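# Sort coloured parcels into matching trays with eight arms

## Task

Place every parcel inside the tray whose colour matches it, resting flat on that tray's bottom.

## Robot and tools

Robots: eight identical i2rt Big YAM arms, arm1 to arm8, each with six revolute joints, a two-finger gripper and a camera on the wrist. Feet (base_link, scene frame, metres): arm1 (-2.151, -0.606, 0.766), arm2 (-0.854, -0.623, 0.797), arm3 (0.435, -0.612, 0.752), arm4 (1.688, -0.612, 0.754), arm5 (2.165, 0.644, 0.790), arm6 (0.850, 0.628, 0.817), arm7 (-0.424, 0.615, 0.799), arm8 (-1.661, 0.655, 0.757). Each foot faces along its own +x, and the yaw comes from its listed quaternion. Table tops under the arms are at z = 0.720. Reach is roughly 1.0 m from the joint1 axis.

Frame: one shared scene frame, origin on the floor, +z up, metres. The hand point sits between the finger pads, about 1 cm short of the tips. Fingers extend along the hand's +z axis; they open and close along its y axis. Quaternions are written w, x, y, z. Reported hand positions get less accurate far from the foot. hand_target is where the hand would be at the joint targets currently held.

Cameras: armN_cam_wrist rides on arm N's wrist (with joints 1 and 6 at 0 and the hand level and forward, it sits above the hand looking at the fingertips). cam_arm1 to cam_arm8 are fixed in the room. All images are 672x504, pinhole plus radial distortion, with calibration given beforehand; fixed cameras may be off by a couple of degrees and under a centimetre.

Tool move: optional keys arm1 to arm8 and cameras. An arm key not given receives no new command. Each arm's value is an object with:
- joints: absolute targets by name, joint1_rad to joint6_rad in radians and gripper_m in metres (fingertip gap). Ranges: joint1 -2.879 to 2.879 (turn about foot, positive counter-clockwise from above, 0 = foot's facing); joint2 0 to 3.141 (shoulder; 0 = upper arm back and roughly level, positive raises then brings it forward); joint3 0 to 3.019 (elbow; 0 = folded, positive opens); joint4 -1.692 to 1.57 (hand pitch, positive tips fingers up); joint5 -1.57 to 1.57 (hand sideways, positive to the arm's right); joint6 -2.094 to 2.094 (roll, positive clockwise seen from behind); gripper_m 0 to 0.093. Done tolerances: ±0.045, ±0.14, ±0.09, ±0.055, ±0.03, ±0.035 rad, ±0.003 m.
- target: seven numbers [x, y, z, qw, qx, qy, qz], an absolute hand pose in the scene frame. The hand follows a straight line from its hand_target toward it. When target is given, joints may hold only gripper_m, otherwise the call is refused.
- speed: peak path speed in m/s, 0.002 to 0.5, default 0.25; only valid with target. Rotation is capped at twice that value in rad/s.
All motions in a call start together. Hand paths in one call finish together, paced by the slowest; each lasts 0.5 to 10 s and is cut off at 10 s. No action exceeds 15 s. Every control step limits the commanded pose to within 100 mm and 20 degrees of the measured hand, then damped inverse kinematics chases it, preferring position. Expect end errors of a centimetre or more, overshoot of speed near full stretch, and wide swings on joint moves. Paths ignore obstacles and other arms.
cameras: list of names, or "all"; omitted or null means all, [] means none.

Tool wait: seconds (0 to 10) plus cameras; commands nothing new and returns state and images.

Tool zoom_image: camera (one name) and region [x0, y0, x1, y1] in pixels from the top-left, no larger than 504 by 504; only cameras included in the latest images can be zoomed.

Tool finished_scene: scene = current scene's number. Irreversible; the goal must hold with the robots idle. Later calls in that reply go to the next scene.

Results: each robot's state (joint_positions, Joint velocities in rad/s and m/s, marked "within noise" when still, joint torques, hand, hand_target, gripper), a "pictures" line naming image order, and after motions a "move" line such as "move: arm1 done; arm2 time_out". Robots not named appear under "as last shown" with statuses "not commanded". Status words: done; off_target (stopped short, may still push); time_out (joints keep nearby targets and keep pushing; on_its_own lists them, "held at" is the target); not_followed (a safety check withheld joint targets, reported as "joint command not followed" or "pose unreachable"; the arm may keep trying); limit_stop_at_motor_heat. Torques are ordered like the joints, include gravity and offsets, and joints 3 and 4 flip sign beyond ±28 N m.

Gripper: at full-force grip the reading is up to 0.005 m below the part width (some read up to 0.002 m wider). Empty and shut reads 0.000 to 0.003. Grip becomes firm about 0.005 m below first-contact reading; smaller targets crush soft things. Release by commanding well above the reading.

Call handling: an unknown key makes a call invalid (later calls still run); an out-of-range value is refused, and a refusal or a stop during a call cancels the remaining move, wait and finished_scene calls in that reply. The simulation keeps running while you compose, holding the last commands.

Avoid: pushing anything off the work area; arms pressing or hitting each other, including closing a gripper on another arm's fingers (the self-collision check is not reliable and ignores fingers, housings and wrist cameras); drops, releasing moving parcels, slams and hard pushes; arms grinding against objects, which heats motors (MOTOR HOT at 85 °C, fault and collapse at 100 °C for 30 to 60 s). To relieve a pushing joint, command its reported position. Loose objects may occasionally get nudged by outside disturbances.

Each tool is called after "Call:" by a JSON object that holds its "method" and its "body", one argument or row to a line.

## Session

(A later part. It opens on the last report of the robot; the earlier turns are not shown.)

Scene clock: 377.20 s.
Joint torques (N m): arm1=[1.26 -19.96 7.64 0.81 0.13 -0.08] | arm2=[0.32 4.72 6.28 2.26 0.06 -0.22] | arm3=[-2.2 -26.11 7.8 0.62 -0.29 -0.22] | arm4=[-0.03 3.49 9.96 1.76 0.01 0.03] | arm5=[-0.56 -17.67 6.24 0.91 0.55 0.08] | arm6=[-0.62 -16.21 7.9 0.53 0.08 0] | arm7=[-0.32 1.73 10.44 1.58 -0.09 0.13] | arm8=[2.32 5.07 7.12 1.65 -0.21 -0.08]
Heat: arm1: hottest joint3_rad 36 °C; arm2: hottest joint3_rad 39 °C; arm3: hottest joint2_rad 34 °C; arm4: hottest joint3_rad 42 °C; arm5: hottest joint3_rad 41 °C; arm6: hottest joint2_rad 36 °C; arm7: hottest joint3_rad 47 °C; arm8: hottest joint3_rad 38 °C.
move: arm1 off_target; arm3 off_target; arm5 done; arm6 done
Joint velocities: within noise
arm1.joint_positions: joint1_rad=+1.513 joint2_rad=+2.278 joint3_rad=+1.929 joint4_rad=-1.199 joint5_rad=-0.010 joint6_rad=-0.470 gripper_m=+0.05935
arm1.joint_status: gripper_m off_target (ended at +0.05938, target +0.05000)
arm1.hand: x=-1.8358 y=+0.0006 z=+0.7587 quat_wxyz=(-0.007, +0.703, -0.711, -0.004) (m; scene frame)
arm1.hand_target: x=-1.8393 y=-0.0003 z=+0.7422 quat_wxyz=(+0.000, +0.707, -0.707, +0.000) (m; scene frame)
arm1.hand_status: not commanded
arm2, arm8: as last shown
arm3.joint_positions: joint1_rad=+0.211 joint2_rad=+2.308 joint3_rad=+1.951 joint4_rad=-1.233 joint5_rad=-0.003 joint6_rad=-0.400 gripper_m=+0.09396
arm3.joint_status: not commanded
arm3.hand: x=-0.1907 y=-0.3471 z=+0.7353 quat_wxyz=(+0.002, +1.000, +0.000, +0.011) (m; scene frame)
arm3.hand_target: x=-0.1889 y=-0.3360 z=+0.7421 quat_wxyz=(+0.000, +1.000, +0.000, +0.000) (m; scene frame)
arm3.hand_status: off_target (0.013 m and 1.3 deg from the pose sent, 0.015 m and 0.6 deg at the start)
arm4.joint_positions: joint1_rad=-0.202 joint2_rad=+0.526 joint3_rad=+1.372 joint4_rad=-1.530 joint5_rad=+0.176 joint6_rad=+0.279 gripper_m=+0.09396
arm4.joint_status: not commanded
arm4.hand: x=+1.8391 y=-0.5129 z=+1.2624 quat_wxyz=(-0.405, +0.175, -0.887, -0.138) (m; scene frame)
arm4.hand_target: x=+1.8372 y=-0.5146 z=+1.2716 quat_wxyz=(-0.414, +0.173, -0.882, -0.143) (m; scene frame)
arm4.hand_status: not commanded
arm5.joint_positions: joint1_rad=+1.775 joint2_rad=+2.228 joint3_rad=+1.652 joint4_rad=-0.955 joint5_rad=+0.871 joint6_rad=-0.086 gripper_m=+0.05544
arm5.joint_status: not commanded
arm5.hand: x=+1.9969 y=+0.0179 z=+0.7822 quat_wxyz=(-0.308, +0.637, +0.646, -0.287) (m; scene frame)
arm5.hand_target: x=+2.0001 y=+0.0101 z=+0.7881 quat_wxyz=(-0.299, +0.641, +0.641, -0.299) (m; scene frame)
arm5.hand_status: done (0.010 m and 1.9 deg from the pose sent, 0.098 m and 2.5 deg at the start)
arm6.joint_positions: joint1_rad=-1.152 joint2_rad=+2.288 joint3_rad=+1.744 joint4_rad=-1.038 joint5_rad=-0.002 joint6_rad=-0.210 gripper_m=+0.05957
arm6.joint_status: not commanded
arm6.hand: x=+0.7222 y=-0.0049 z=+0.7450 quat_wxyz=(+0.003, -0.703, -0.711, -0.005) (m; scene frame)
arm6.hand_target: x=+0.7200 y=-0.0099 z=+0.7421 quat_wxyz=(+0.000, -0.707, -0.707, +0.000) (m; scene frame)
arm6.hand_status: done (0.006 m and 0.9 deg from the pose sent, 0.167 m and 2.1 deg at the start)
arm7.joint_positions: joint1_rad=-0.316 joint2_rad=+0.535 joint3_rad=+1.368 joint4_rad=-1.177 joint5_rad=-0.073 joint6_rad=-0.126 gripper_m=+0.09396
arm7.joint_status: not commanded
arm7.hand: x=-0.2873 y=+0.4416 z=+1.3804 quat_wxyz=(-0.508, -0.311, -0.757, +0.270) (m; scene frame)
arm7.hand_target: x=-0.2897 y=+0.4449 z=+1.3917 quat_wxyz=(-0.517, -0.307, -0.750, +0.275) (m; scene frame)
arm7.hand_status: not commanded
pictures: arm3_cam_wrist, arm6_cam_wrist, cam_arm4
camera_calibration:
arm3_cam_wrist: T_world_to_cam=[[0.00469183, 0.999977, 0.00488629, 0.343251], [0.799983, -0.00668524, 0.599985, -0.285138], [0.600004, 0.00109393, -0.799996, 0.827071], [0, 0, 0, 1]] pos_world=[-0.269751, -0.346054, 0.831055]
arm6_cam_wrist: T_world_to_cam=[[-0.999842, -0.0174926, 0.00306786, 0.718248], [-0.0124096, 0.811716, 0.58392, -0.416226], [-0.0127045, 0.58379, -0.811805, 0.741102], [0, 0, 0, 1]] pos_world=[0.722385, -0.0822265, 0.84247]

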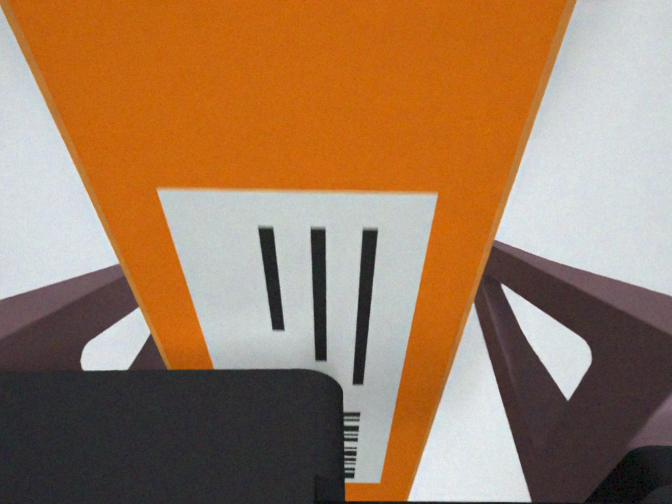

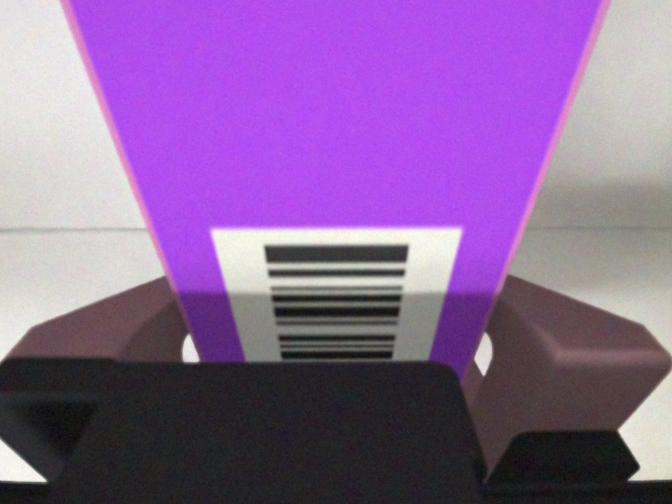

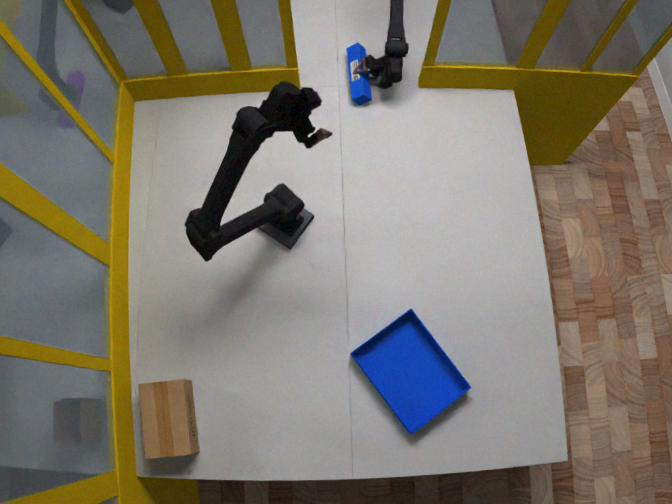

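Call:
{"method": "move", "body": {
  "arm1": {"target":[-1.842,-0.01,0.89,0,-0.7071,0.7071,0],"speed":0.2},
  "arm3": {"joints":{"gripper_m":0.05}},
  "arm5": {"target":[2.0,0.005,0.776,-0.299,0.641,0.641,-0.299],"speed":0.05},
  "arm6": {"joints":{"gripper_m":0.093}},
  "cameras": ["arm3_cam_wrist","cam_arm4"]
}}

Call:
{"method": "move", "body": {
  "arm5": {"joints":{"gripper_m":0.066}},
  "arm6": {"target":[0.72,-0.01,0.92,0,0.7071,0.7071,0],"speed":0.3},
  "arm1": {"target":[-1.97,-0.224,1.0,0,-0.41,0.912,0],"speed":0.45},
  "arm3": {"target":[-0.19,-0.345,0.89,0,1,0,0],"speed":0.25},
  "cameras": ["arm5_cam_wrist","cam_arm4","arm6_cam_wrist"]
}}

Call:
{"method": "zoom_image", "body": {
  "camera": "cam_arm4",
  "region": [300, 0, 444, 108]
}}

Scene clock: 392.93 s.
Joint torques (N m): arm1=[1.2 -18.96 12.18 -0.24 0.12 -0.09] | arm2=[0.26 4.72 6.28 2.26 0.06 -0.22] | arm3=[-1.85 -25.99 7.87 0.57 -0.28 -0.23] | arm4=[-0.03 3.49 9.96 1.77 0.01 0.03] | arm5=[-0.21 -16.56 7.42 0.8 0.43 0] | arm6=[-0.67 -16.26 7.88 0.53 0.07 0] | arm7=[-0.32 1.44 10.45 1.65 -0.09 0.11] | arm8=[2.02 5.19 7.17 1.69 -0.22 -0.08]
Heat: arm1: hottest joint3_rad 37 °C; arm2: hottest joint3_rad 38 °C; arm3: hottest joint2_rad 36 °C; arm4: hottest joint3_rad 42 °C; arm5: hottest joint3_rad 40 °C; arm6: hottest joint3_rad 36 °C; arm7: hottest joint3_rad 48 °C; arm8: hottest joint3_rad 37 °C.
move: arm1 off_target; arm3 off_target; arm5 off_target; arm6 done
Joint velocities: within noise
arm1.joint_positions: joint1_rad=+1.513 joint2_rad=+2.140 joint3_rad=+2.020 joint4_rad=-1.462 joint5_rad=-0.010 joint6_rad=-0.473 gripper_m=+0.05935
arm1.joint_status: not commanded
arm1.hand: x=-1.8476 y=-0.0198 z=+0.8820 quat_wxyz=(+0.010, +0.704, -0.710, +0.002) (m; scene frame)
arm1.hand_target: x=-1.8424 y=-0.0104 z=+0.8901 quat_wxyz=(+0.000, +0.707, -0.707, +0.000) (m; scene frame)
arm1.hand_status: off_target (0.014 m and 1.2 deg from the pose sent, 0.132 m and 1.1 deg at the start)
arm2, arm4, arm7, arm8: as last shown
arm3.joint_positions: joint1_rad=+0.206 joint2_rad=+2.308 joint3_rad=+1.950 joint4_rad=-1.230 joint5_rad=-0.004 joint6_rad=-0.401 gripper_m=+0.05852
arm3.joint_status: gripper_m off_target (ended at +0.05855, target +0.05000)
arm3.hand: x=-0.1901 y=-0.3443 z=+0.7352 quat_wxyz=(+0.002, +1.000, -0.002, +0.010) (m; scene frame)
arm3.hand_target: x=-0.1890 y=-0.3362 z=+0.7422 quat_wxyz=(+0.000, +1.000, +0.000, +0.000) (m; scene frame)
arm3.hand_status: not commanded
arm5.joint_positions: joint1_rad=+1.775 joint2_rad=+2.235 joint3_rad=+1.652 joint4_rad=-0.941 joint5_rad=+0.875 joint6_rad=-0.076 gripper_m=+0.05544
arm5.joint_status: not commanded
arm5.hand: x=+1.9965 y=+0.0164 z=+0.7786 quat_wxyz=(-0.305, +0.641, +0.641, -0.292) (m; scene frame)
arm5.hand_target: x=+2.0002 y=+0.0054 z=+0.7761 quat_wxyz=(-0.299, +0.641, +0.641, -0.299) (m; scene frame)
arm5.hand_status: off_target (0.012 m and 1.1 deg from the pose sent, 0.015 m and 1.9 deg at the start)
arm6.joint_positions: joint1_rad=-1.152 joint2_rad=+2.288 joint3_rad=+1.744 joint4_rad=-1.038 joint5_rad=-0.002 joint6_rad=-0.210 gripper_m=+0.09288
arm6.joint_status: all done
arm6.hand: x=+0.7222 y=-0.0049 z=+0.7450 quat_wxyz=(+0.003, -0.704, -0.711, -0.005) (m; scene frame)
arm6.hand_target: x=+0.7200 y=-0.0100 z=+0.7421 quat_wxyz=(+0.000, -0.707, -0.707, +0.000) (m; scene frame)
arm6.hand_status: not commanded
pictures: arm3_cam_wrist, cam_arm4
camera_calibration:
arm3_cam_wrist: T_world_to_cam=[[0.00816418, 0.999951, 0.00559399, 0.340581], [0.801523, -0.0098888, 0.597882, -0.284756], [0.597908, -0.000397508, -0.801564, 0.826897], [0, 0, 0, 1]] pos_world=[-0.268951, -0.343052, 0.831157]

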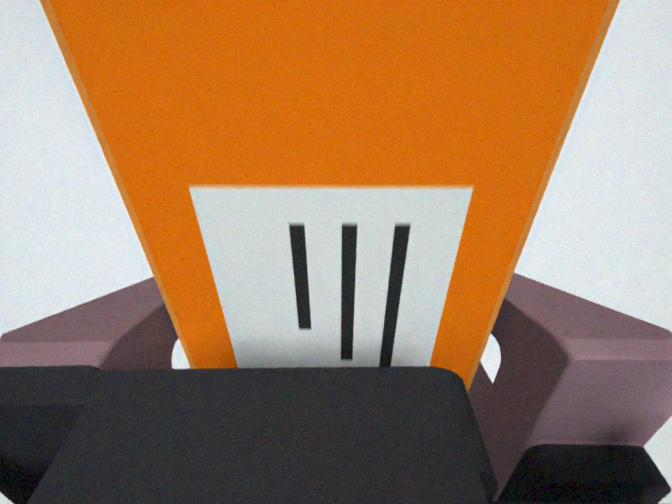

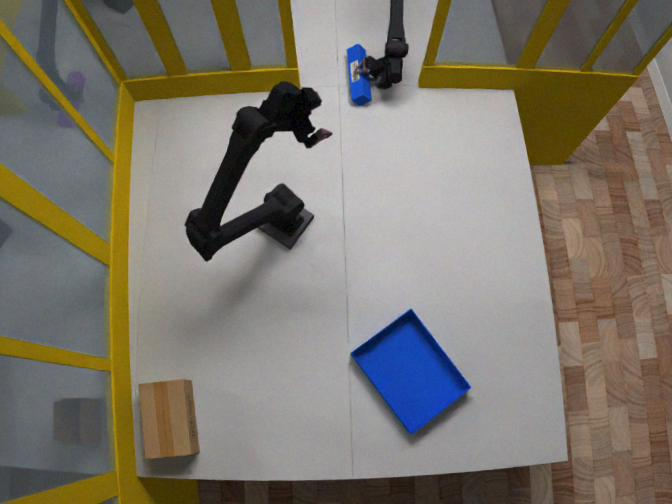

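Scene clock: 394.90 s.
Joint torques (N m): arm1=[2.2 -10.17 8.01 0.06 0.19 0.08] | arm2=[0.26 4.72 6.3 2.26 0.06 -0.22] | arm3=[-0.85 -25.82 14.32 -0.42 -0.29 -0.11] | arm4=[-0.03 3.43 9.96 1.77 0.01 0.03] | arm5=[-0.15 -17.55 7.34 0.8 0.38 -0.04] | arm6=[-0.73 -17.49 12.18 -0.24 0.06 -0.01] | arm7=[-0.21 1.79 10.4 1.57 -0.09 0.12] | arm8=[1.96 5.01 7.21 1.66 -0.2 -0.08]
Heat: arm1: hottest joint3_rad 37 °C; arm2: hottest joint3_rad 37 °C; arm3: hottest joint2_rad 37 °C; arm4: hottest joint3_rad 42 °C; arm5: hottest joint3_rad 40 °C; arm6: hottest joint3_rad 37 °C; arm7: hottest joint3_rad 48 °C; arm8: hottest joint3_rad 37 °C.
move: arm1 done; arm3 off_target; arm5 done; arm6 off_target
Joint velocities: within noise
arm1.joint_positions: joint1_rad=+1.533 joint2_rad=+1.431 joint3_rad=+1.362 joint4_rad=-1.471 joint5_rad=-0.010 joint6_rad=+0.268 gripper_m=+0.05935
arm1.joint_status: not commanded
arm1.hand: x=-1.9640 y=-0.2226 z=+1.0058 quat_wxyz=(-0.008, +0.408, -0.913, -0.008) (m; scene frame)
arm1.hand_target: x=-1.9698 y=-0.2241 z=+1.0000 quat_wxyz=(+0.000, +0.410, -0.912, +0.000) (m; scene frame)
arm1.hand_status: done (0.009 m and 1.4 deg from the pose sent, 0.266 m and 41.1 deg at the start)
arm2, arm4, arm7, arm8: as last shown
arm3.joint_positions: joint1_rad=+0.206 joint2_rad=+2.201 joint3_rad=+2.083 joint4_rad=-1.516 joint5_rad=-0.004 joint6_rad=-0.401 gripper_m=+0.05852
arm3.joint_status: not commanded
arm3.hand: x=-0.1756 y=-0.3515 z=+0.8557 quat_wxyz=(+0.011, +0.999, -0.002, +0.031) (m; scene frame)
arm3.hand_target: x=-0.1883 y=-0.3458 z=+0.8902 quat_wxyz=(+0.000, +1.000, +0.000, +0.000) (m; scene frame)
arm3.hand_status: off_target (0.038 m and 3.8 deg from the pose sent, 0.155 m and 1.2 deg at the start)
arm5.joint_positions: joint1_rad=+1.775 joint2_rad=+2.248 joint3_rad=+1.652 joint4_rad=-0.941 joint5_rad=+0.876 joint6_rad=-0.076 gripper_m=+0.06588
arm5.joint_status: all done
arm5.hand: x=+1.9965 y=+0.0183 z=+0.7707 quat_wxyz=(-0.310, +0.639, +0.643, -0.288) (m; scene frame)
arm5.hand_target: x=+2.0002 y=+0.0053 z=+0.7762 quat_wxyz=(-0.299, +0.641, +0.641, -0.299) (m; scene frame)
arm5.hand_status: not commanded
arm6.joint_positions: joint1_rad=-1.152 joint2_rad=+2.125 joint3_rad=+1.871 joint4_rad=-1.373 joint5_rad=-0.002 joint6_rad=-0.210 gripper_m=+0.09289
arm6.joint_status: not commanded
arm6.hand: x=+0.7244 y=+0.0060 z=+0.8928 quat_wxyz=(+0.015, -0.703, -0.710, -0.024) (m; scene frame)
arm6.hand_target: x=+0.7203 y=-0.0087 z=+0.9202 quat_wxyz=(+0.000, -0.707, -0.707, +0.000) (m; scene frame)
arm6.hand_status: off_target (0.032 m and 3.2 deg from the pose sent, 0.175 m and 0.9 deg at the start)
pictures: arm5_cam_wrist, arm6_cam_wrist, cam_arm4
camera_calibration:
arm5_cam_wrist: T_world_to_cam=[[-0.639079, -0.00716975, 0.769108, 0.684436], [0.451318, 0.806215, 0.382531, -1.20303], [-0.622809, 0.59158, -0.511999, 1.75142], [0, 0, 0, 1]] pos_world=[2.07116, -0.0612981, 0.830516]
arm6_cam_wrist: T_world_to_cam=[[-0.999834, -0.0170181, -0.00643721, 0.728728], [-0.0173544, 0.785686, 0.618382, -0.538409], [-0.00546606, 0.618392, -0.785851, 0.826138], [0, 0, 0, 1]] pos_world=[0.723779, -0.0754551, 0.986855]

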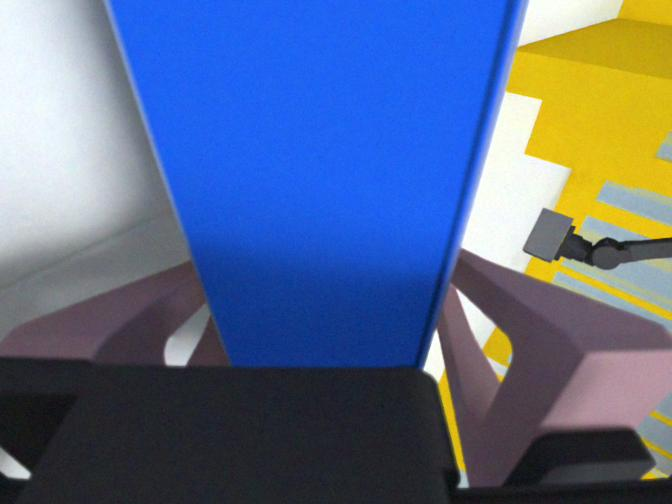

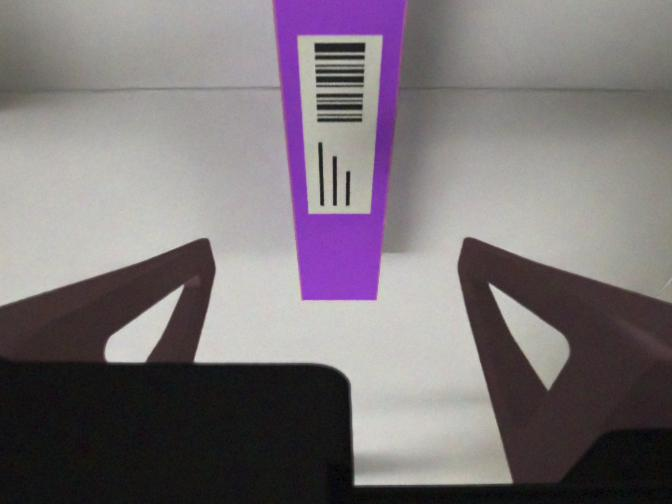

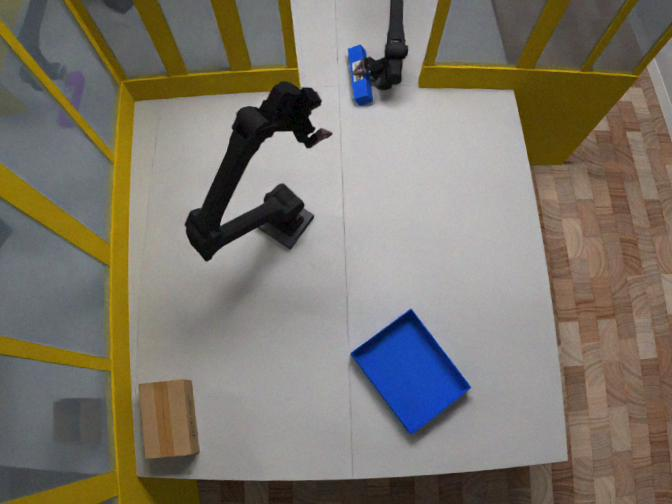

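Scaled by 3.500.

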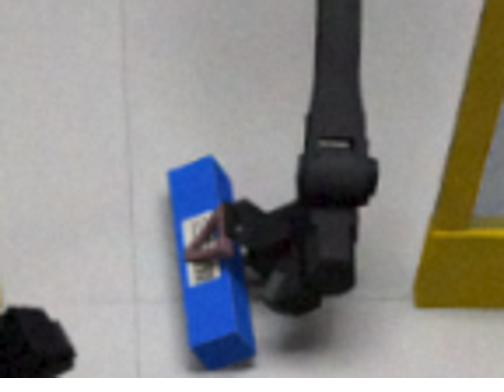

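Call:
{"method": "move", "body": {
  "arm5": {"target":[2.13,0.01,0.885,-0.299,0.641,0.641,-0.299],"joints":{"gripper_m":0.074},"speed":0.12},
  "arm3": {"target":[0.039,-0.444,1.0,0,0.982,0.191,0],"speed":0.3},
  "arm6": {"joints":{"joint2_rad":0.5,"joint3_rad":1.43,"joint4_rad":-1.45}},
  "arm1": {"joints":{"joint1_rad":-1.539}},
  "cameras": ["cam_arm4","cam_arm3"]
}}

Call:
{"method": "zoom_image", "body": {
  "camera": "cam_arm4",
  "region": [300, 0, 444, 108]
}}

Call:
{"method": "move", "body": {
  "arm3": {"joints":{"joint1_rad":2.159}},
  "arm1": {"target":[-2.41,-1.234,0.92,0,0.8206,0.5714,0],"speed":0.4},
  "cameras": ["arm1_cam_wrist","cam_arm1","cam_arm3"]
}}

Scene clock: 418.47 s.
Joint torques (N m): arm1=[0.97 -11.05 8.13 -0.03 0.1 0.07] | arm2=[0.26 4.72 6.28 2.26 0.06 -0.22] | arm3=[-0.79 -15.21 9.35 -0.31 -0.32 -0.23] | arm4=[-0.03 3.43 9.96 1.77 0.01 0.03] | arm5=[6.42 -20.89 9.96 -0.62 0.38 0.11] | arm6=[-0.67 4.13 6.69 1.2 0.07 0.01] | arm7=[-0.38 1.49 10.4 1.61 -0.11 0.12] | arm8=[1.96 5.3 7.13 1.66 -0.21 -0.09]
Heat: arm1: hottest joint3_rad 37 °C; arm2: hottest joint3_rad 36 °C; arm3: hottest joint2_rad 38 °C; arm4: hottest joint3_rad 42 °C; arm5: hottest joint3_rad 40 °C; arm6: hottest joint3_rad 37 °C; arm7: hottest joint3_rad 48 °C; arm8: hottest joint3_rad 36 °C.
move: arm1 done; arm3 done; arm5 off_target; arm6 done
Joint velocities: within noise
arm1.joint_positions: joint1_rad=-1.532 joint2_rad=+1.443 joint3_rad=+1.362 joint4_rad=-1.471 joint5_rad=-0.007 joint6_rad=+0.270 gripper_m=+0.05938
arm1.joint_status: all done
arm1.hand: x=-2.3116 y=-0.9991 z=+1.0076 quat_wxyz=(-0.014, -0.897, -0.442, +0.005) (m; scene frame)
arm1.hand_target: x=-2.3121 y=-0.9932 z=+1.0069 quat_wxyz=(-0.011, -0.900, -0.436, +0.001) (m; scene frame)
arm1.hand_status: not commanded
arm2, arm4, arm7, arm8: as last shown
arm3.joint_positions: joint1_rad=+0.206 joint2_rad=+1.477 joint3_rad=+1.407 joint4_rad=-1.506 joint5_rad=-0.004 joint6_rad=-0.774 gripper_m=+0.05852
arm3.joint_status: not commanded
arm3.hand: x=+0.0350 y=-0.4427 z=+0.9919 quat_wxyz=(+0.000, +0.983, +0.184, +0.004) (m; scene frame)
arm3.hand_target: x=+0.0390 y=-0.4441 z=+0.9999 quat_wxyz=(+0.000, +0.982, +0.191, +0.000) (m; scene frame)
arm3.hand_status: done (0.009 m and 0.9 deg from the pose sent, 0.275 m and 22.6 deg at the start)
arm5.joint_positions: joint1_rad=+1.894 joint2_rad=+2.199 joint3_rad=+1.751 joint4_rad=-1.391 joint5_rad=+0.860 joint6_rad=+0.224 gripper_m=+0.07385
arm5.joint_status: all done
arm5.hand: x=+2.0710 y=+0.0425 z=+0.8386 quat_wxyz=(-0.345, +0.650, +0.627, -0.255) (m; scene frame)
arm5.hand_target: x=+2.1290 y=+0.0161 z=+0.8846 quat_wxyz=(-0.297, +0.641, +0.642, -0.297) (m; scene frame)
arm5.hand_status: off_target (0.082 m and 7.6 deg from the pose sent, 0.176 m and 1.8 deg at the start)
arm6.joint_positions: joint1_rad=-1.152 joint2_rad=+0.503 joint3_rad=+1.428 joint4_rad=-1.443 joint5_rad=-0.002 joint6_rad=-0.209 gripper_m=+0.09289
arm6.joint_status: all done
arm6.hand: x=+0.8173 y=+0.4651 z=+1.3729 quat_wxyz=(-0.276, -0.608, -0.615, +0.419) (m; scene frame)
arm6.hand_target: x=+0.8175 y=+0.4679 z=+1.3727 quat_wxyz=(-0.277, -0.612, -0.612, +0.418) (m; scene frame)
arm6.hand_status: not commanded
pictures: cam_arm3, cam_arm4

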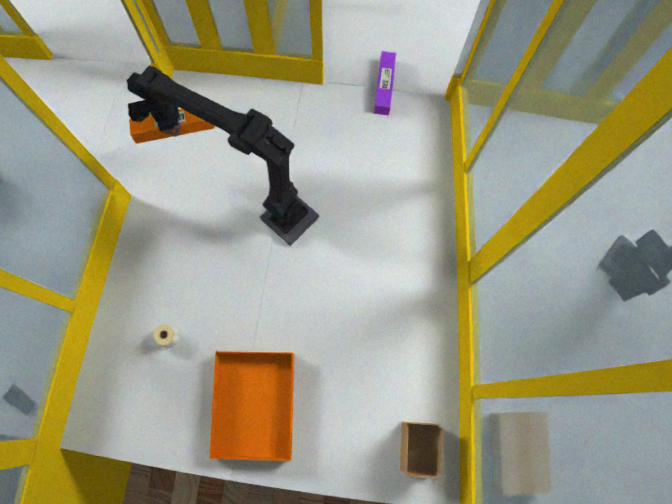

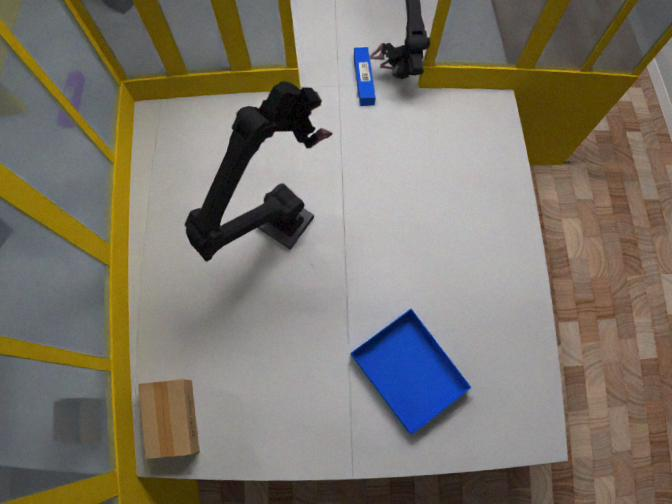

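Scaled by 3.500.

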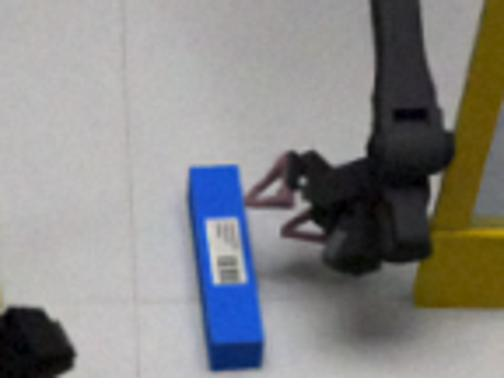

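Scene clock: 420.53 s.
Joint torques (N m): arm1=[1.61 -19.25 12.83 -0.18 0.13 -0.07] | arm2=[0.26 4.72 6.28 2.26 0.06 -0.22] | arm3=[0.26 -15.21 9.39 -0.31 -0.22 -0.21] | arm4=[-0.03 3.43 9.95 1.77 0.01 0.03] | arm5=[6.18 -21.19 9.84 -0.5 0.32 0.08] | arm6=[-0.73 4.13 6.71 1.22 0.07 0.01] | arm7=[-0.38 1.67 10.45 1.62 -0.09 0.12] | arm8=[2.14 5.25 7.13 1.66 -0.21 -0.09]
Heat: arm1: hottest joint3_rad 37 °C; arm2: hottest joint3_rad 36 °C; arm3: hottest joint2_rad 38 °C; arm4: hottest joint3_rad 42 °C; arm5: hottest joint3_rad 40 °C; arm6: hottest joint3_rad 37 °C; arm7: hottest joint3_rad 48 °C; arm8: hottest joint3_rad 35 °C.
move: arm1 off_target; arm3 done
Joint velocities: within noise
arm1.joint_positions: joint1_rad=-1.532 joint2_rad=+2.176 joint3_rad=+2.139 joint4_rad=-1.559 joint5_rad=+0.006 joint6_rad=-0.024 gripper_m=+0.05938
arm1.joint_status: not commanded
arm1.hand: x=-2.4043 y=-1.2237 z=+0.9148 quat_wxyz=(+0.004, -0.822, -0.569, -0.008) (m; scene frame)
arm1.hand_target: x=-2.4097 y=-1.2335 z=+0.9200 quat_wxyz=(+0.000, -0.821, -0.571, +0.001) (m; scene frame)
arm1.hand_status: off_target (0.013 m and 1.1 deg from the pose sent, 0.269 m and 17.3 deg at the start)
arm2, arm4, arm5, arm6, arm7, arm8: as last shown
arm3.joint_positions: joint1_rad=+2.150 joint2_rad=+1.477 joint3_rad=+1.407 joint4_rad=-1.506 joint5_rad=-0.006 joint6_rad=-0.775 gripper_m=+0.05853
arm3.joint_status: all done
arm3.hand: x=+0.4211 y=-1.0468 z=+0.9906 quat_wxyz=(+0.004, +0.402, +0.916, +0.007) (m; scene frame)
arm3.hand_target: x=+0.4251 y=-1.0428 z=+0.9985 quat_wxyz=(+0.005, +0.391, +0.920, +0.004) (m; scene frame)
arm3.hand_status: not commanded
arm5.joint_positions: joint1_rad=+1.894 joint2_rad=+2.199 joint3_rad=+1.751 joint4_rad=-1.392 joint5_rad=+0.860 joint6_rad=+0.224 gripper_m=+0.07385
arm5.hand: x=+2.0710 y=+0.0425 z=+0.8386 quat_wxyz=(-0.346, +0.650, +0.627, -0.255) (m; scene frame)
pictures: arm1_cam_wrist, cam_arm1, cam_arm3
camera_calibration:
arm1_cam_wrist: T_world_to_cam=[[-0.929966, 0.367596, -0.0060671, -1.77958], [0.2939, 0.753238, 0.588434, 1.09473], [0.220876, 0.54544, -0.808522, 2.06475], [0, 0, 0, 1]] pos_world=[-2.43274, -1.29663, 1.01443]

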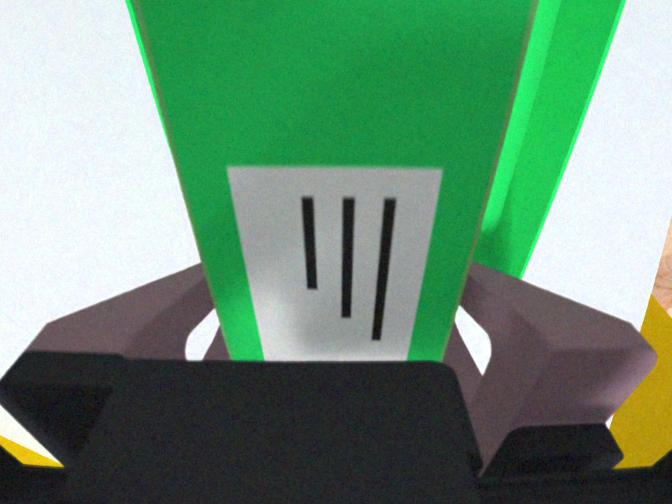

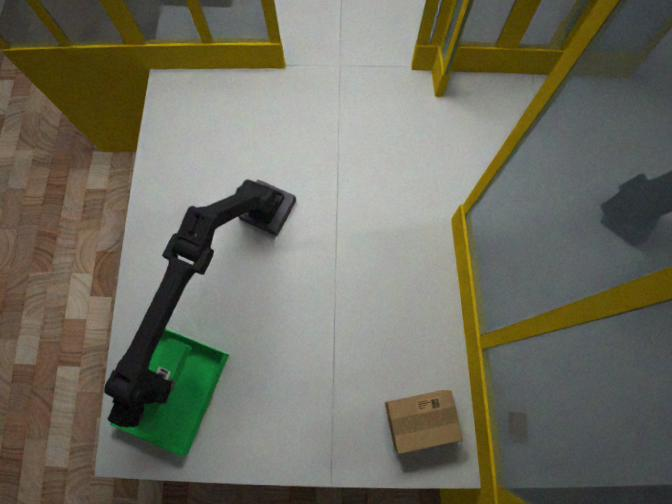

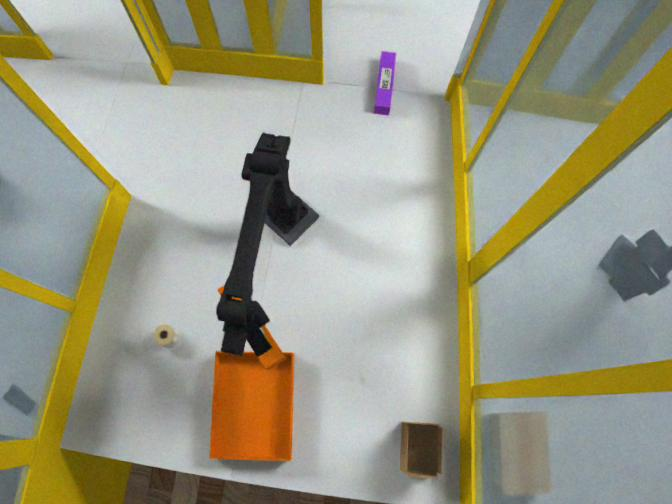

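Call:
{"method": "move", "body": {
  "arm1": {"target":[-2.424,-1.228,0.835,0,0.8206,0.5714,0],"speed":0.2},
  "arm3": {"target":[0.425,-1.285,0.91,0,0.660,0.751,0],"speed":0.35},
  "arm5": {"target":[2.06,0.10,0.95,0,0.7071,0.7071,0],"speed":0.25},
  "cameras": ["arm1_cam_wrist","arm3_cam_wrist","cam_arm1","cam_arm3","cam_arm5"]
}}

Call:
{"method": "zoom_image", "body": {
  "camera": "cam_arm1",
  "region": [90, 310, 250, 470]
}}

Call:
{"method": "zoom_image", "body": {
  "camera": "cam_arm3",
  "region": [180, 320, 330, 470]
}}

Scene clock: 438.97 s.
Joint torques (N m): arm1=[0.62 -19.78 7.95 0.81 0.13 -0.08] | arm2=[0.26 4.72 6.28 2.26 0.06 -0.22] | arm3=[0.67 -23.12 14.45 0.09 0.03 0.14] | arm4=[-0.03 3.43 9.95 1.77 0.01 0.04] | arm5=[-0.5 -15.44 6.93 -0.25 -0.23 -0.16] | arm6=[-0.73 4.07 6.68 1.2 0.07 0.01] | arm7=[-0.5 1.55 10.43 1.63 -0.09 0.12] | arm8=[1.96 5.01 7.08 1.69 -0.2 -0.07]
Heat: arm1: hottest joint3_rad 37 °C; arm2: hottest joint3_rad 36 °C; arm3: hottest joint2_rad 36 °C; arm4: hottest joint3_rad 42 °C; arm5: hottest joint3_rad 40 °C; arm6: hottest joint3_rad 36 °C; arm7: hottest joint3_rad 48 °C; arm8: hottest joint3_rad 35 °C.
move: arm1 off_target; arm3 off_target; arm5 off_target
Joint velocities: within noise
arm1.joint_positions: joint1_rad=-1.544 joint2_rad=+2.208 joint3_rad=+2.030 joint4_rad=-1.384 joint5_rad=+0.006 joint6_rad=-0.048 gripper_m=+0.05938
arm1.joint_status: not commanded
arm1.hand: x=-2.4160 y=-1.2316 z=+0.8524 quat_wxyz=(-0.005, -0.819, -0.573, +0.007) (m; scene frame)
arm1.hand_target: x=-2.4239 y=-1.2277 z=+0.8354 quat_wxyz=(+0.000, -0.821, -0.571, +0.000) (m; scene frame)
arm1.hand_status: off_target (0.019 m and 1.0 deg from the pose sent, 0.082 m and 1.1 deg at the start)
arm2.joint_positions: joint1_rad=-2.079 joint2_rad=+0.498 joint3_rad=+1.432 joint4_rad=-1.458 joint5_rad=+0.000 joint6_rad=+0.415 gripper_m=+0.09292
arm2.joint_status: not commanded
arm2.hand: x=-0.7051 y=-0.5607 z=+1.3526 quat_wxyz=(-0.459, -0.006, -0.866, -0.199) (m; scene frame)
arm2.hand_target: x=-0.7030 y=-0.5599 z=+1.3530 quat_wxyz=(-0.462, -0.001, -0.865, -0.197) (m; scene frame)
arm2.hand_status: not commanded
arm3.joint_positions: joint1_rad=+2.155 joint2_rad=+2.147 joint3_rad=+2.093 joint4_rad=-1.550 joint5_rad=+0.001 joint6_rad=-0.158 gripper_m=+0.05853
arm3.joint_status: not commanded
arm3.hand: x=+0.4164 y=-1.2707 z=+0.8925 quat_wxyz=(-0.011, +0.659, +0.752, +0.016) (m; scene frame)
arm3.hand_target: x=+0.4250 y=-1.2838 z=+0.9101 quat_wxyz=(+0.001, +0.660, +0.751, +0.000) (m; scene frame)
arm3.hand_status: off_target (0.024 m and 2.2 deg from the pose sent, 0.251 m and 35.3 deg at the start)
arm4, arm6, arm7: as last shown
arm5.joint_positions: joint1_rad=+1.644 joint2_rad=+1.825 joint3_rad=+1.608 joint4_rad=-1.359 joint5_rad=+0.005 joint6_rad=-0.178 gripper_m=+0.07386
arm5.joint_status: not commanded
arm5.hand: x=+2.0593 y=+0.0985 z=+0.9387 quat_wxyz=(-0.004, +0.711, +0.703, +0.004) (m; scene frame)
arm5.hand_target: x=+2.0600 y=+0.1000 z=+0.9499 quat_wxyz=(+0.000, +0.707, +0.707, +0.000) (m; scene frame)
arm5.hand_status: off_target (0.011 m and 0.9 deg from the pose sent, 0.126 m and 50.9 deg at the start)
arm8.joint_positions: joint1_rad=+0.331 joint2_rad=+0.501 joint3_rad=+1.434 joint4_rad=-1.460 joint5_rad=+0.004 joint6_rad=-0.265 gripper_m=+0.09293
arm8.joint_status: not commanded
arm8.hand: x=-1.7062 y=+0.4998 z=+1.3129 quat_wxyz=(-0.245, -0.616, -0.609, +0.435) (m; scene frame)
arm8.hand_target: x=-1.7057 y=+0.4982 z=+1.3132 quat_wxyz=(-0.246, -0.612, -0.611, +0.437) (m; scene frame)
arm8.hand_status: not commanded
pictures: arm1_cam_wrist, arm3_cam_wrist, cam_arm1, cam_arm3, cam_arm5
camera_calibration:
arm1_cam_wrist: T_world_to_cam=[[-0.933978, 0.357286, -0.00555397, -1.8107], [0.293025, 0.774703, 0.560332, 1.18912], [0.204502, 0.52171, -0.828249, 1.96921], [0, 0, 0, 1]] pos_world=[-2.4423, -1.30163, 0.954643]
arm3_cam_wrist: T_world_to_cam=[[-0.992058, -0.125781, -0.000828115, 0.25288], [-0.0999564, 0.784346, 0.612218, 0.497764], [-0.0763557, 0.607438, -0.790689, 1.63335], [0, 0, 0, 1]] pos_world=[0.425342, -1.35077, 0.986943]

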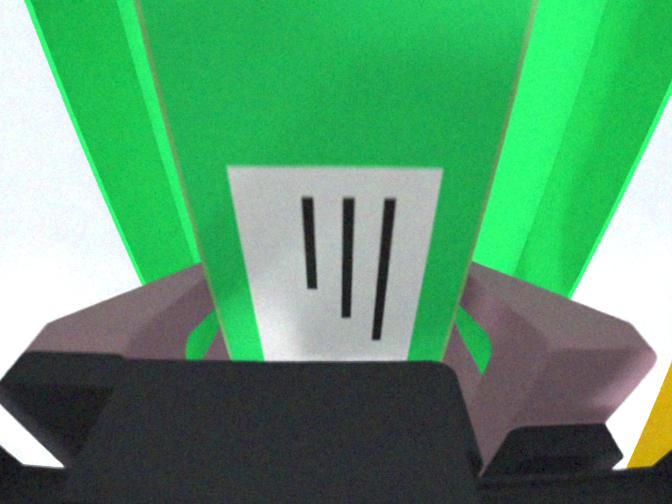

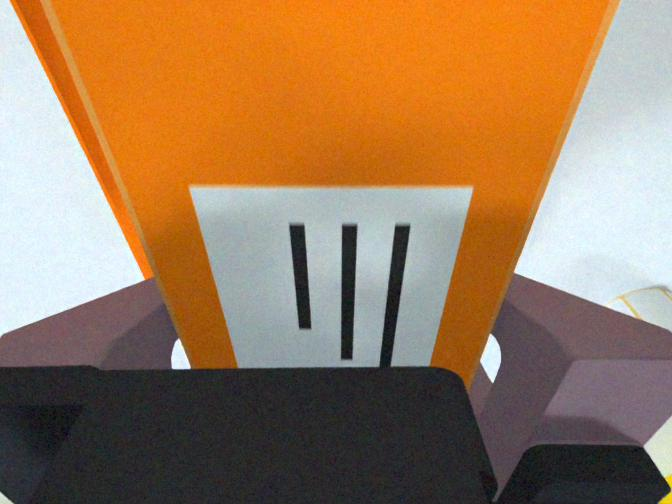

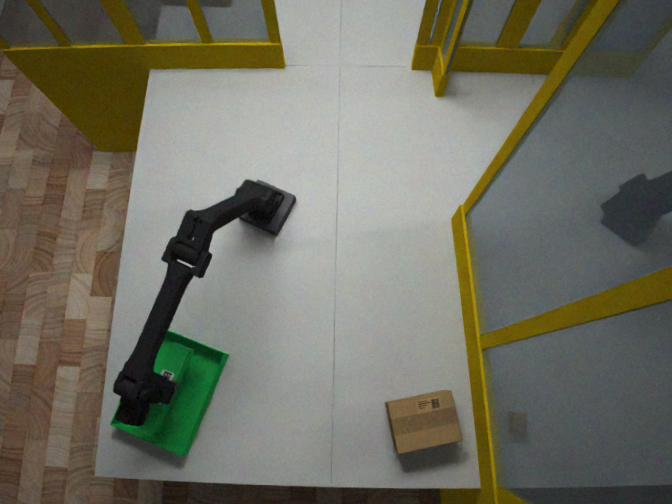

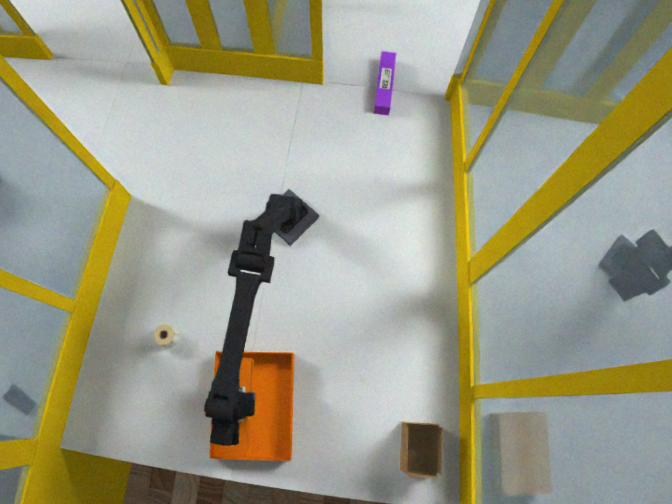

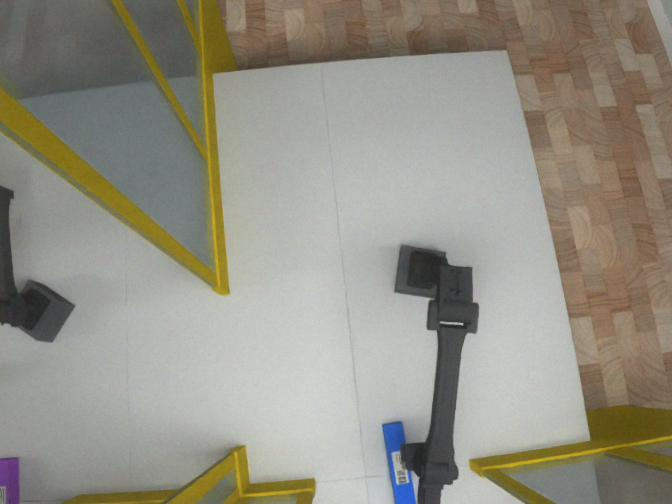

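Scaled by 3.150.

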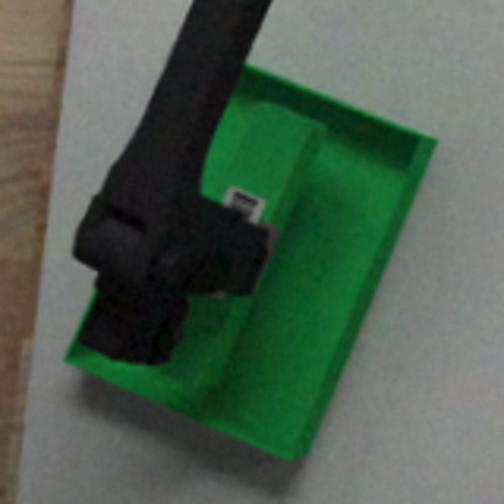

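Scaled by 3.360.

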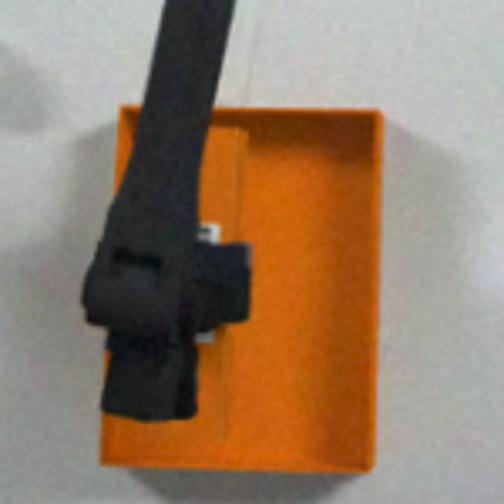

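Call:
{"method": "move", "body": {
  "arm1": {"target":[-2.424,-1.228,0.765,0,0.8206,0.5714,0],"speed":0.15},
  "arm3": {"target":[0.433,-1.291,0.79,0,0.660,0.751,0],"speed":0.2},
  "arm5": {"joints":{"joint2_rad":0.5,"joint3_rad":1.43,"joint4_rad":-1.45}},
  "arm4": {"joints":{"joint1_rad":0.161}},
  "cameras": ["cam_arm1","cam_arm3"]
}}

Call:
{"method": "zoom_image", "body": {
  "camera": "cam_arm1",
  "region": [90, 310, 250, 470]
}}

Call:
{"method": "zoom_image", "body": {
  "camera": "cam_arm3",
  "region": [180, 320, 330, 470]
}}

Call:
{"method": "move", "body": {
  "arm4": {"target":[2.01,0.02,0.90,0,-0.7071,0.7071,0],"speed":0.4},
  "cameras": ["arm4_cam_wrist","cam_arm4"]
}}

Scene clock: 466.20 s.
Joint torques (N m): arm1=[0.44 -20.07 7.97 0.76 0.12 -0.09] | arm2=[0.32 4.72 6.3 2.26 0.06 -0.22] | arm3=[0.56 -25.29 9.72 0.54 0.01 0.13] | arm4=[1.26 3.43 9.95 1.77 0.01 0.03] | arm5=[-0.38 5.01 6.02 1.35 -0.23 -0.15] | arm6=[-0.67 4.13 6.69 1.21 0.06 0.01] | arm7=[-0.32 1.61 10.44 1.59 -0.09 0.12] | arm8=[2.08 4.89 7.1 1.63 -0.21 -0.06]
Heat: arm1: hottest joint3_rad 38 °C; arm2: hottest joint3_rad 35 °C; arm3: hottest joint3_rad 37 °C; arm4: hottest joint3_rad 42 °C; arm5: hottest joint3_rad 40 °C; arm6: hottest joint3_rad 35 °C; arm7: hottest joint3_rad 48 °C; arm8: hottest joint3_rad 34 °C.
move: arm1 off_target; arm3 off_target; arm4 done; arm5 done
Joint velocities: within noise
arm1.joint_positions: joint1_rad=-1.545 joint2_rad=+2.273 joint3_rad=+1.940 joint4_rad=-1.240 joint5_rad=+0.006 joint6_rad=-0.049 gripper_m=+0.05938
arm1.joint_status: not commanded
arm1.hand: x=-2.4156 y=-1.2313 z=+0.7764 quat_wxyz=(-0.002, -0.819, -0.574, +0.002) (m; scene frame)
arm1.hand_target: x=-2.4239 y=-1.2277 z=+0.7651 quat_wxyz=(+0.000, -0.821, -0.571, +0.000) (m; scene frame)
arm1.hand_status: off_target (0.015 m and 0.5 deg from the pose sent, 0.088 m and 1.0 deg at the start)
arm2, arm6, arm7, arm8: as last shown
arm3.joint_positions: joint1_rad=+2.166 joint2_rad=+2.244 joint3_rad=+1.960 joint4_rad=-1.317 joint5_rad=+0.001 joint6_rad=-0.146 gripper_m=+0.05853
arm3.joint_status: not commanded
arm3.hand: x=+0.4240 y=-1.2822 z=+0.7789 quat_wxyz=(-0.010, +0.659, +0.752, +0.015) (m; scene frame)
arm3.hand_target: x=+0.4330 y=-1.2906 z=+0.7902 quat_wxyz=(+0.000, +0.660, +0.751, +0.000) (m; scene frame)
arm3.hand_status: off_target (0.017 m and 2.1 deg from the pose sent, 0.106 m and 2.2 deg at the start)
arm4.joint_positions: joint1_rad=+0.146 joint2_rad=+0.526 joint3_rad=+1.372 joint4_rad=-1.530 joint5_rad=+0.175 joint6_rad=+0.279 gripper_m=+0.09396
arm4.joint_status: all done
arm4.hand: x=+1.7983 y=-0.4688 z=+1.2625 quat_wxyz=(-0.374, +0.325, -0.844, -0.208) (m; scene frame)
arm4.hand_target: x=+1.7951 y=-0.4696 z=+1.2716 quat_wxyz=(-0.380, +0.328, -0.837, -0.218) (m; scene frame)
arm4.hand_status: not commanded
arm5.joint_positions: joint1_rad=+1.644 joint2_rad=+0.496 joint3_rad=+1.420 joint4_rad=-1.438 joint5_rad=+0.005 joint6_rad=-0.178 gripper_m=+0.07386
arm5.joint_status: all done
arm5.hand: x=+2.1305 y=+0.4783 z=+1.3436 quat_wxyz=(+0.283, +0.616, +0.607, -0.414) (m; scene frame)
arm5.hand_target: x=+2.1311 y=+0.4799 z=+1.3447 quat_wxyz=(+0.280, +0.614, +0.612, -0.412) (m; scene frame)
arm5.hand_status: not commanded
pictures: cam_arm1, cam_arm3

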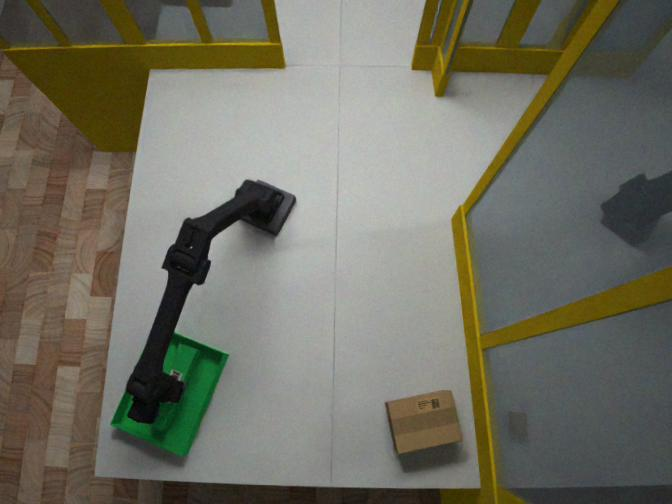

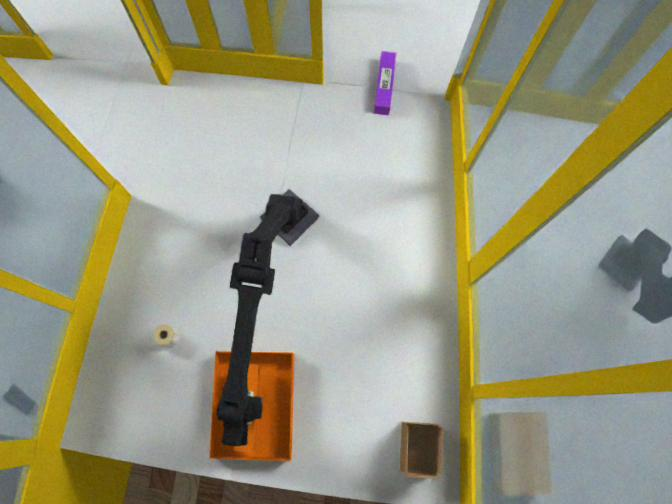

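Scaled by 3.150.

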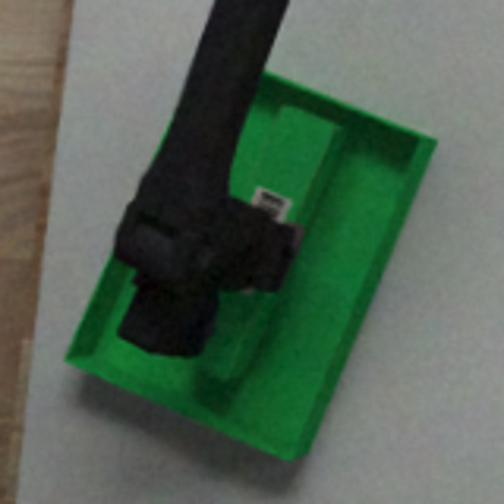

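Scaled by 3.360.

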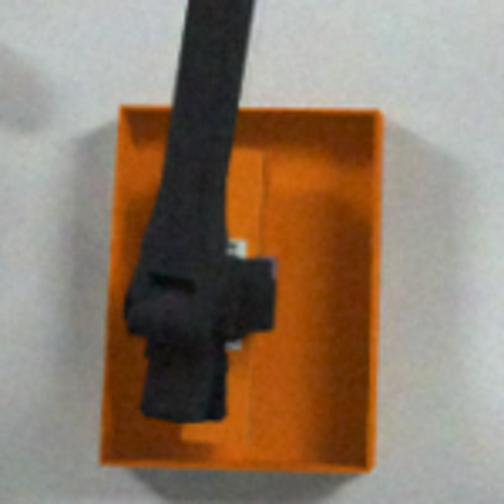

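Scene clock: 469.43 s.
Joint torques (N m): arm1=[0.44 -20.19 7.95 0.72 0.12 -0.06] | arm2=[0.26 4.72 6.28 2.25 0.06 -0.22] | arm3=[0.73 -25.41 9.73 0.54 0.02 0.13] | arm4=[1.26 -18.26 14.82 -0.27 -0.03 -0.04] | arm5=[-1.03 5.54 5.9 1.24 -0.23 -0.11] | arm6=[-0.73 4.13 6.69 1.18 0.06 0.01] | arm7=[-0.15 1.73 10.45 1.62 -0.09 0.11] | arm8=[2.02 5.13 7.12 1.69 -0.21 -0.09]
Heat: arm1: hottest joint3_rad 38 °C; arm2: hottest joint3_rad 35 °C; arm3: hottest joint3_rad 37 °C; arm4: hottest joint3_rad 43 °C; arm5: hottest joint3_rad 40 °C; arm6: hottest joint3_rad 35 °C; arm7: hottest joint3_rad 48 °C; arm8: hottest joint3_rad 34 °C.
move: arm4 off_target
Joint velocities: within noise
arm1, arm2, arm3, arm5, arm6, arm7, arm8: as last shown
arm4.joint_positions: joint1_rad=+0.137 joint2_rad=+2.256 joint3_rad=+2.310 joint4_rad=-1.623 joint5_rad=+0.004 joint6_rad=-0.460 gripper_m=+0.09397
arm4.joint_status: not commanded
arm4.hand: x=+2.0127 y=+0.0061 z=+0.8994 quat_wxyz=(+0.006, +0.699, -0.715, +0.001) (m; scene frame)
arm4.hand_target: x=+2.0097 y=+0.0193 z=+0.8998 quat_wxyz=(-0.001, +0.707, -0.707, +0.000) (m; scene frame)
arm4.hand_status: off_target (0.014 m and 1.4 deg from the pose sent, 0.644 m and 68.6 deg at the start)
pictures: arm4_cam_wrist, cam_arm4
camera_calibration:
arm4_cam_wrist: T_world_to_cam=[[0.999961, -0.00757809, 0.00448203, -2.01921], [-0.00876344, -0.807689, 0.589543, -0.502875], [-0.000847526, -0.58956, -0.807724, 0.856585], [0, 0, 0, 1]] pos_world=[2.01545, 0.0835394, 0.997402]

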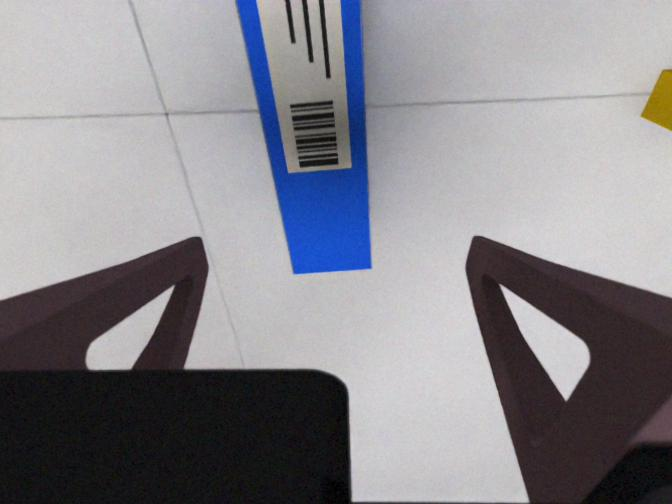

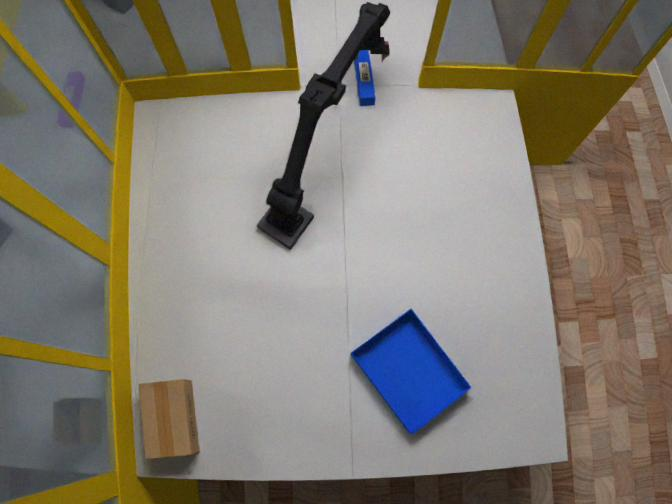

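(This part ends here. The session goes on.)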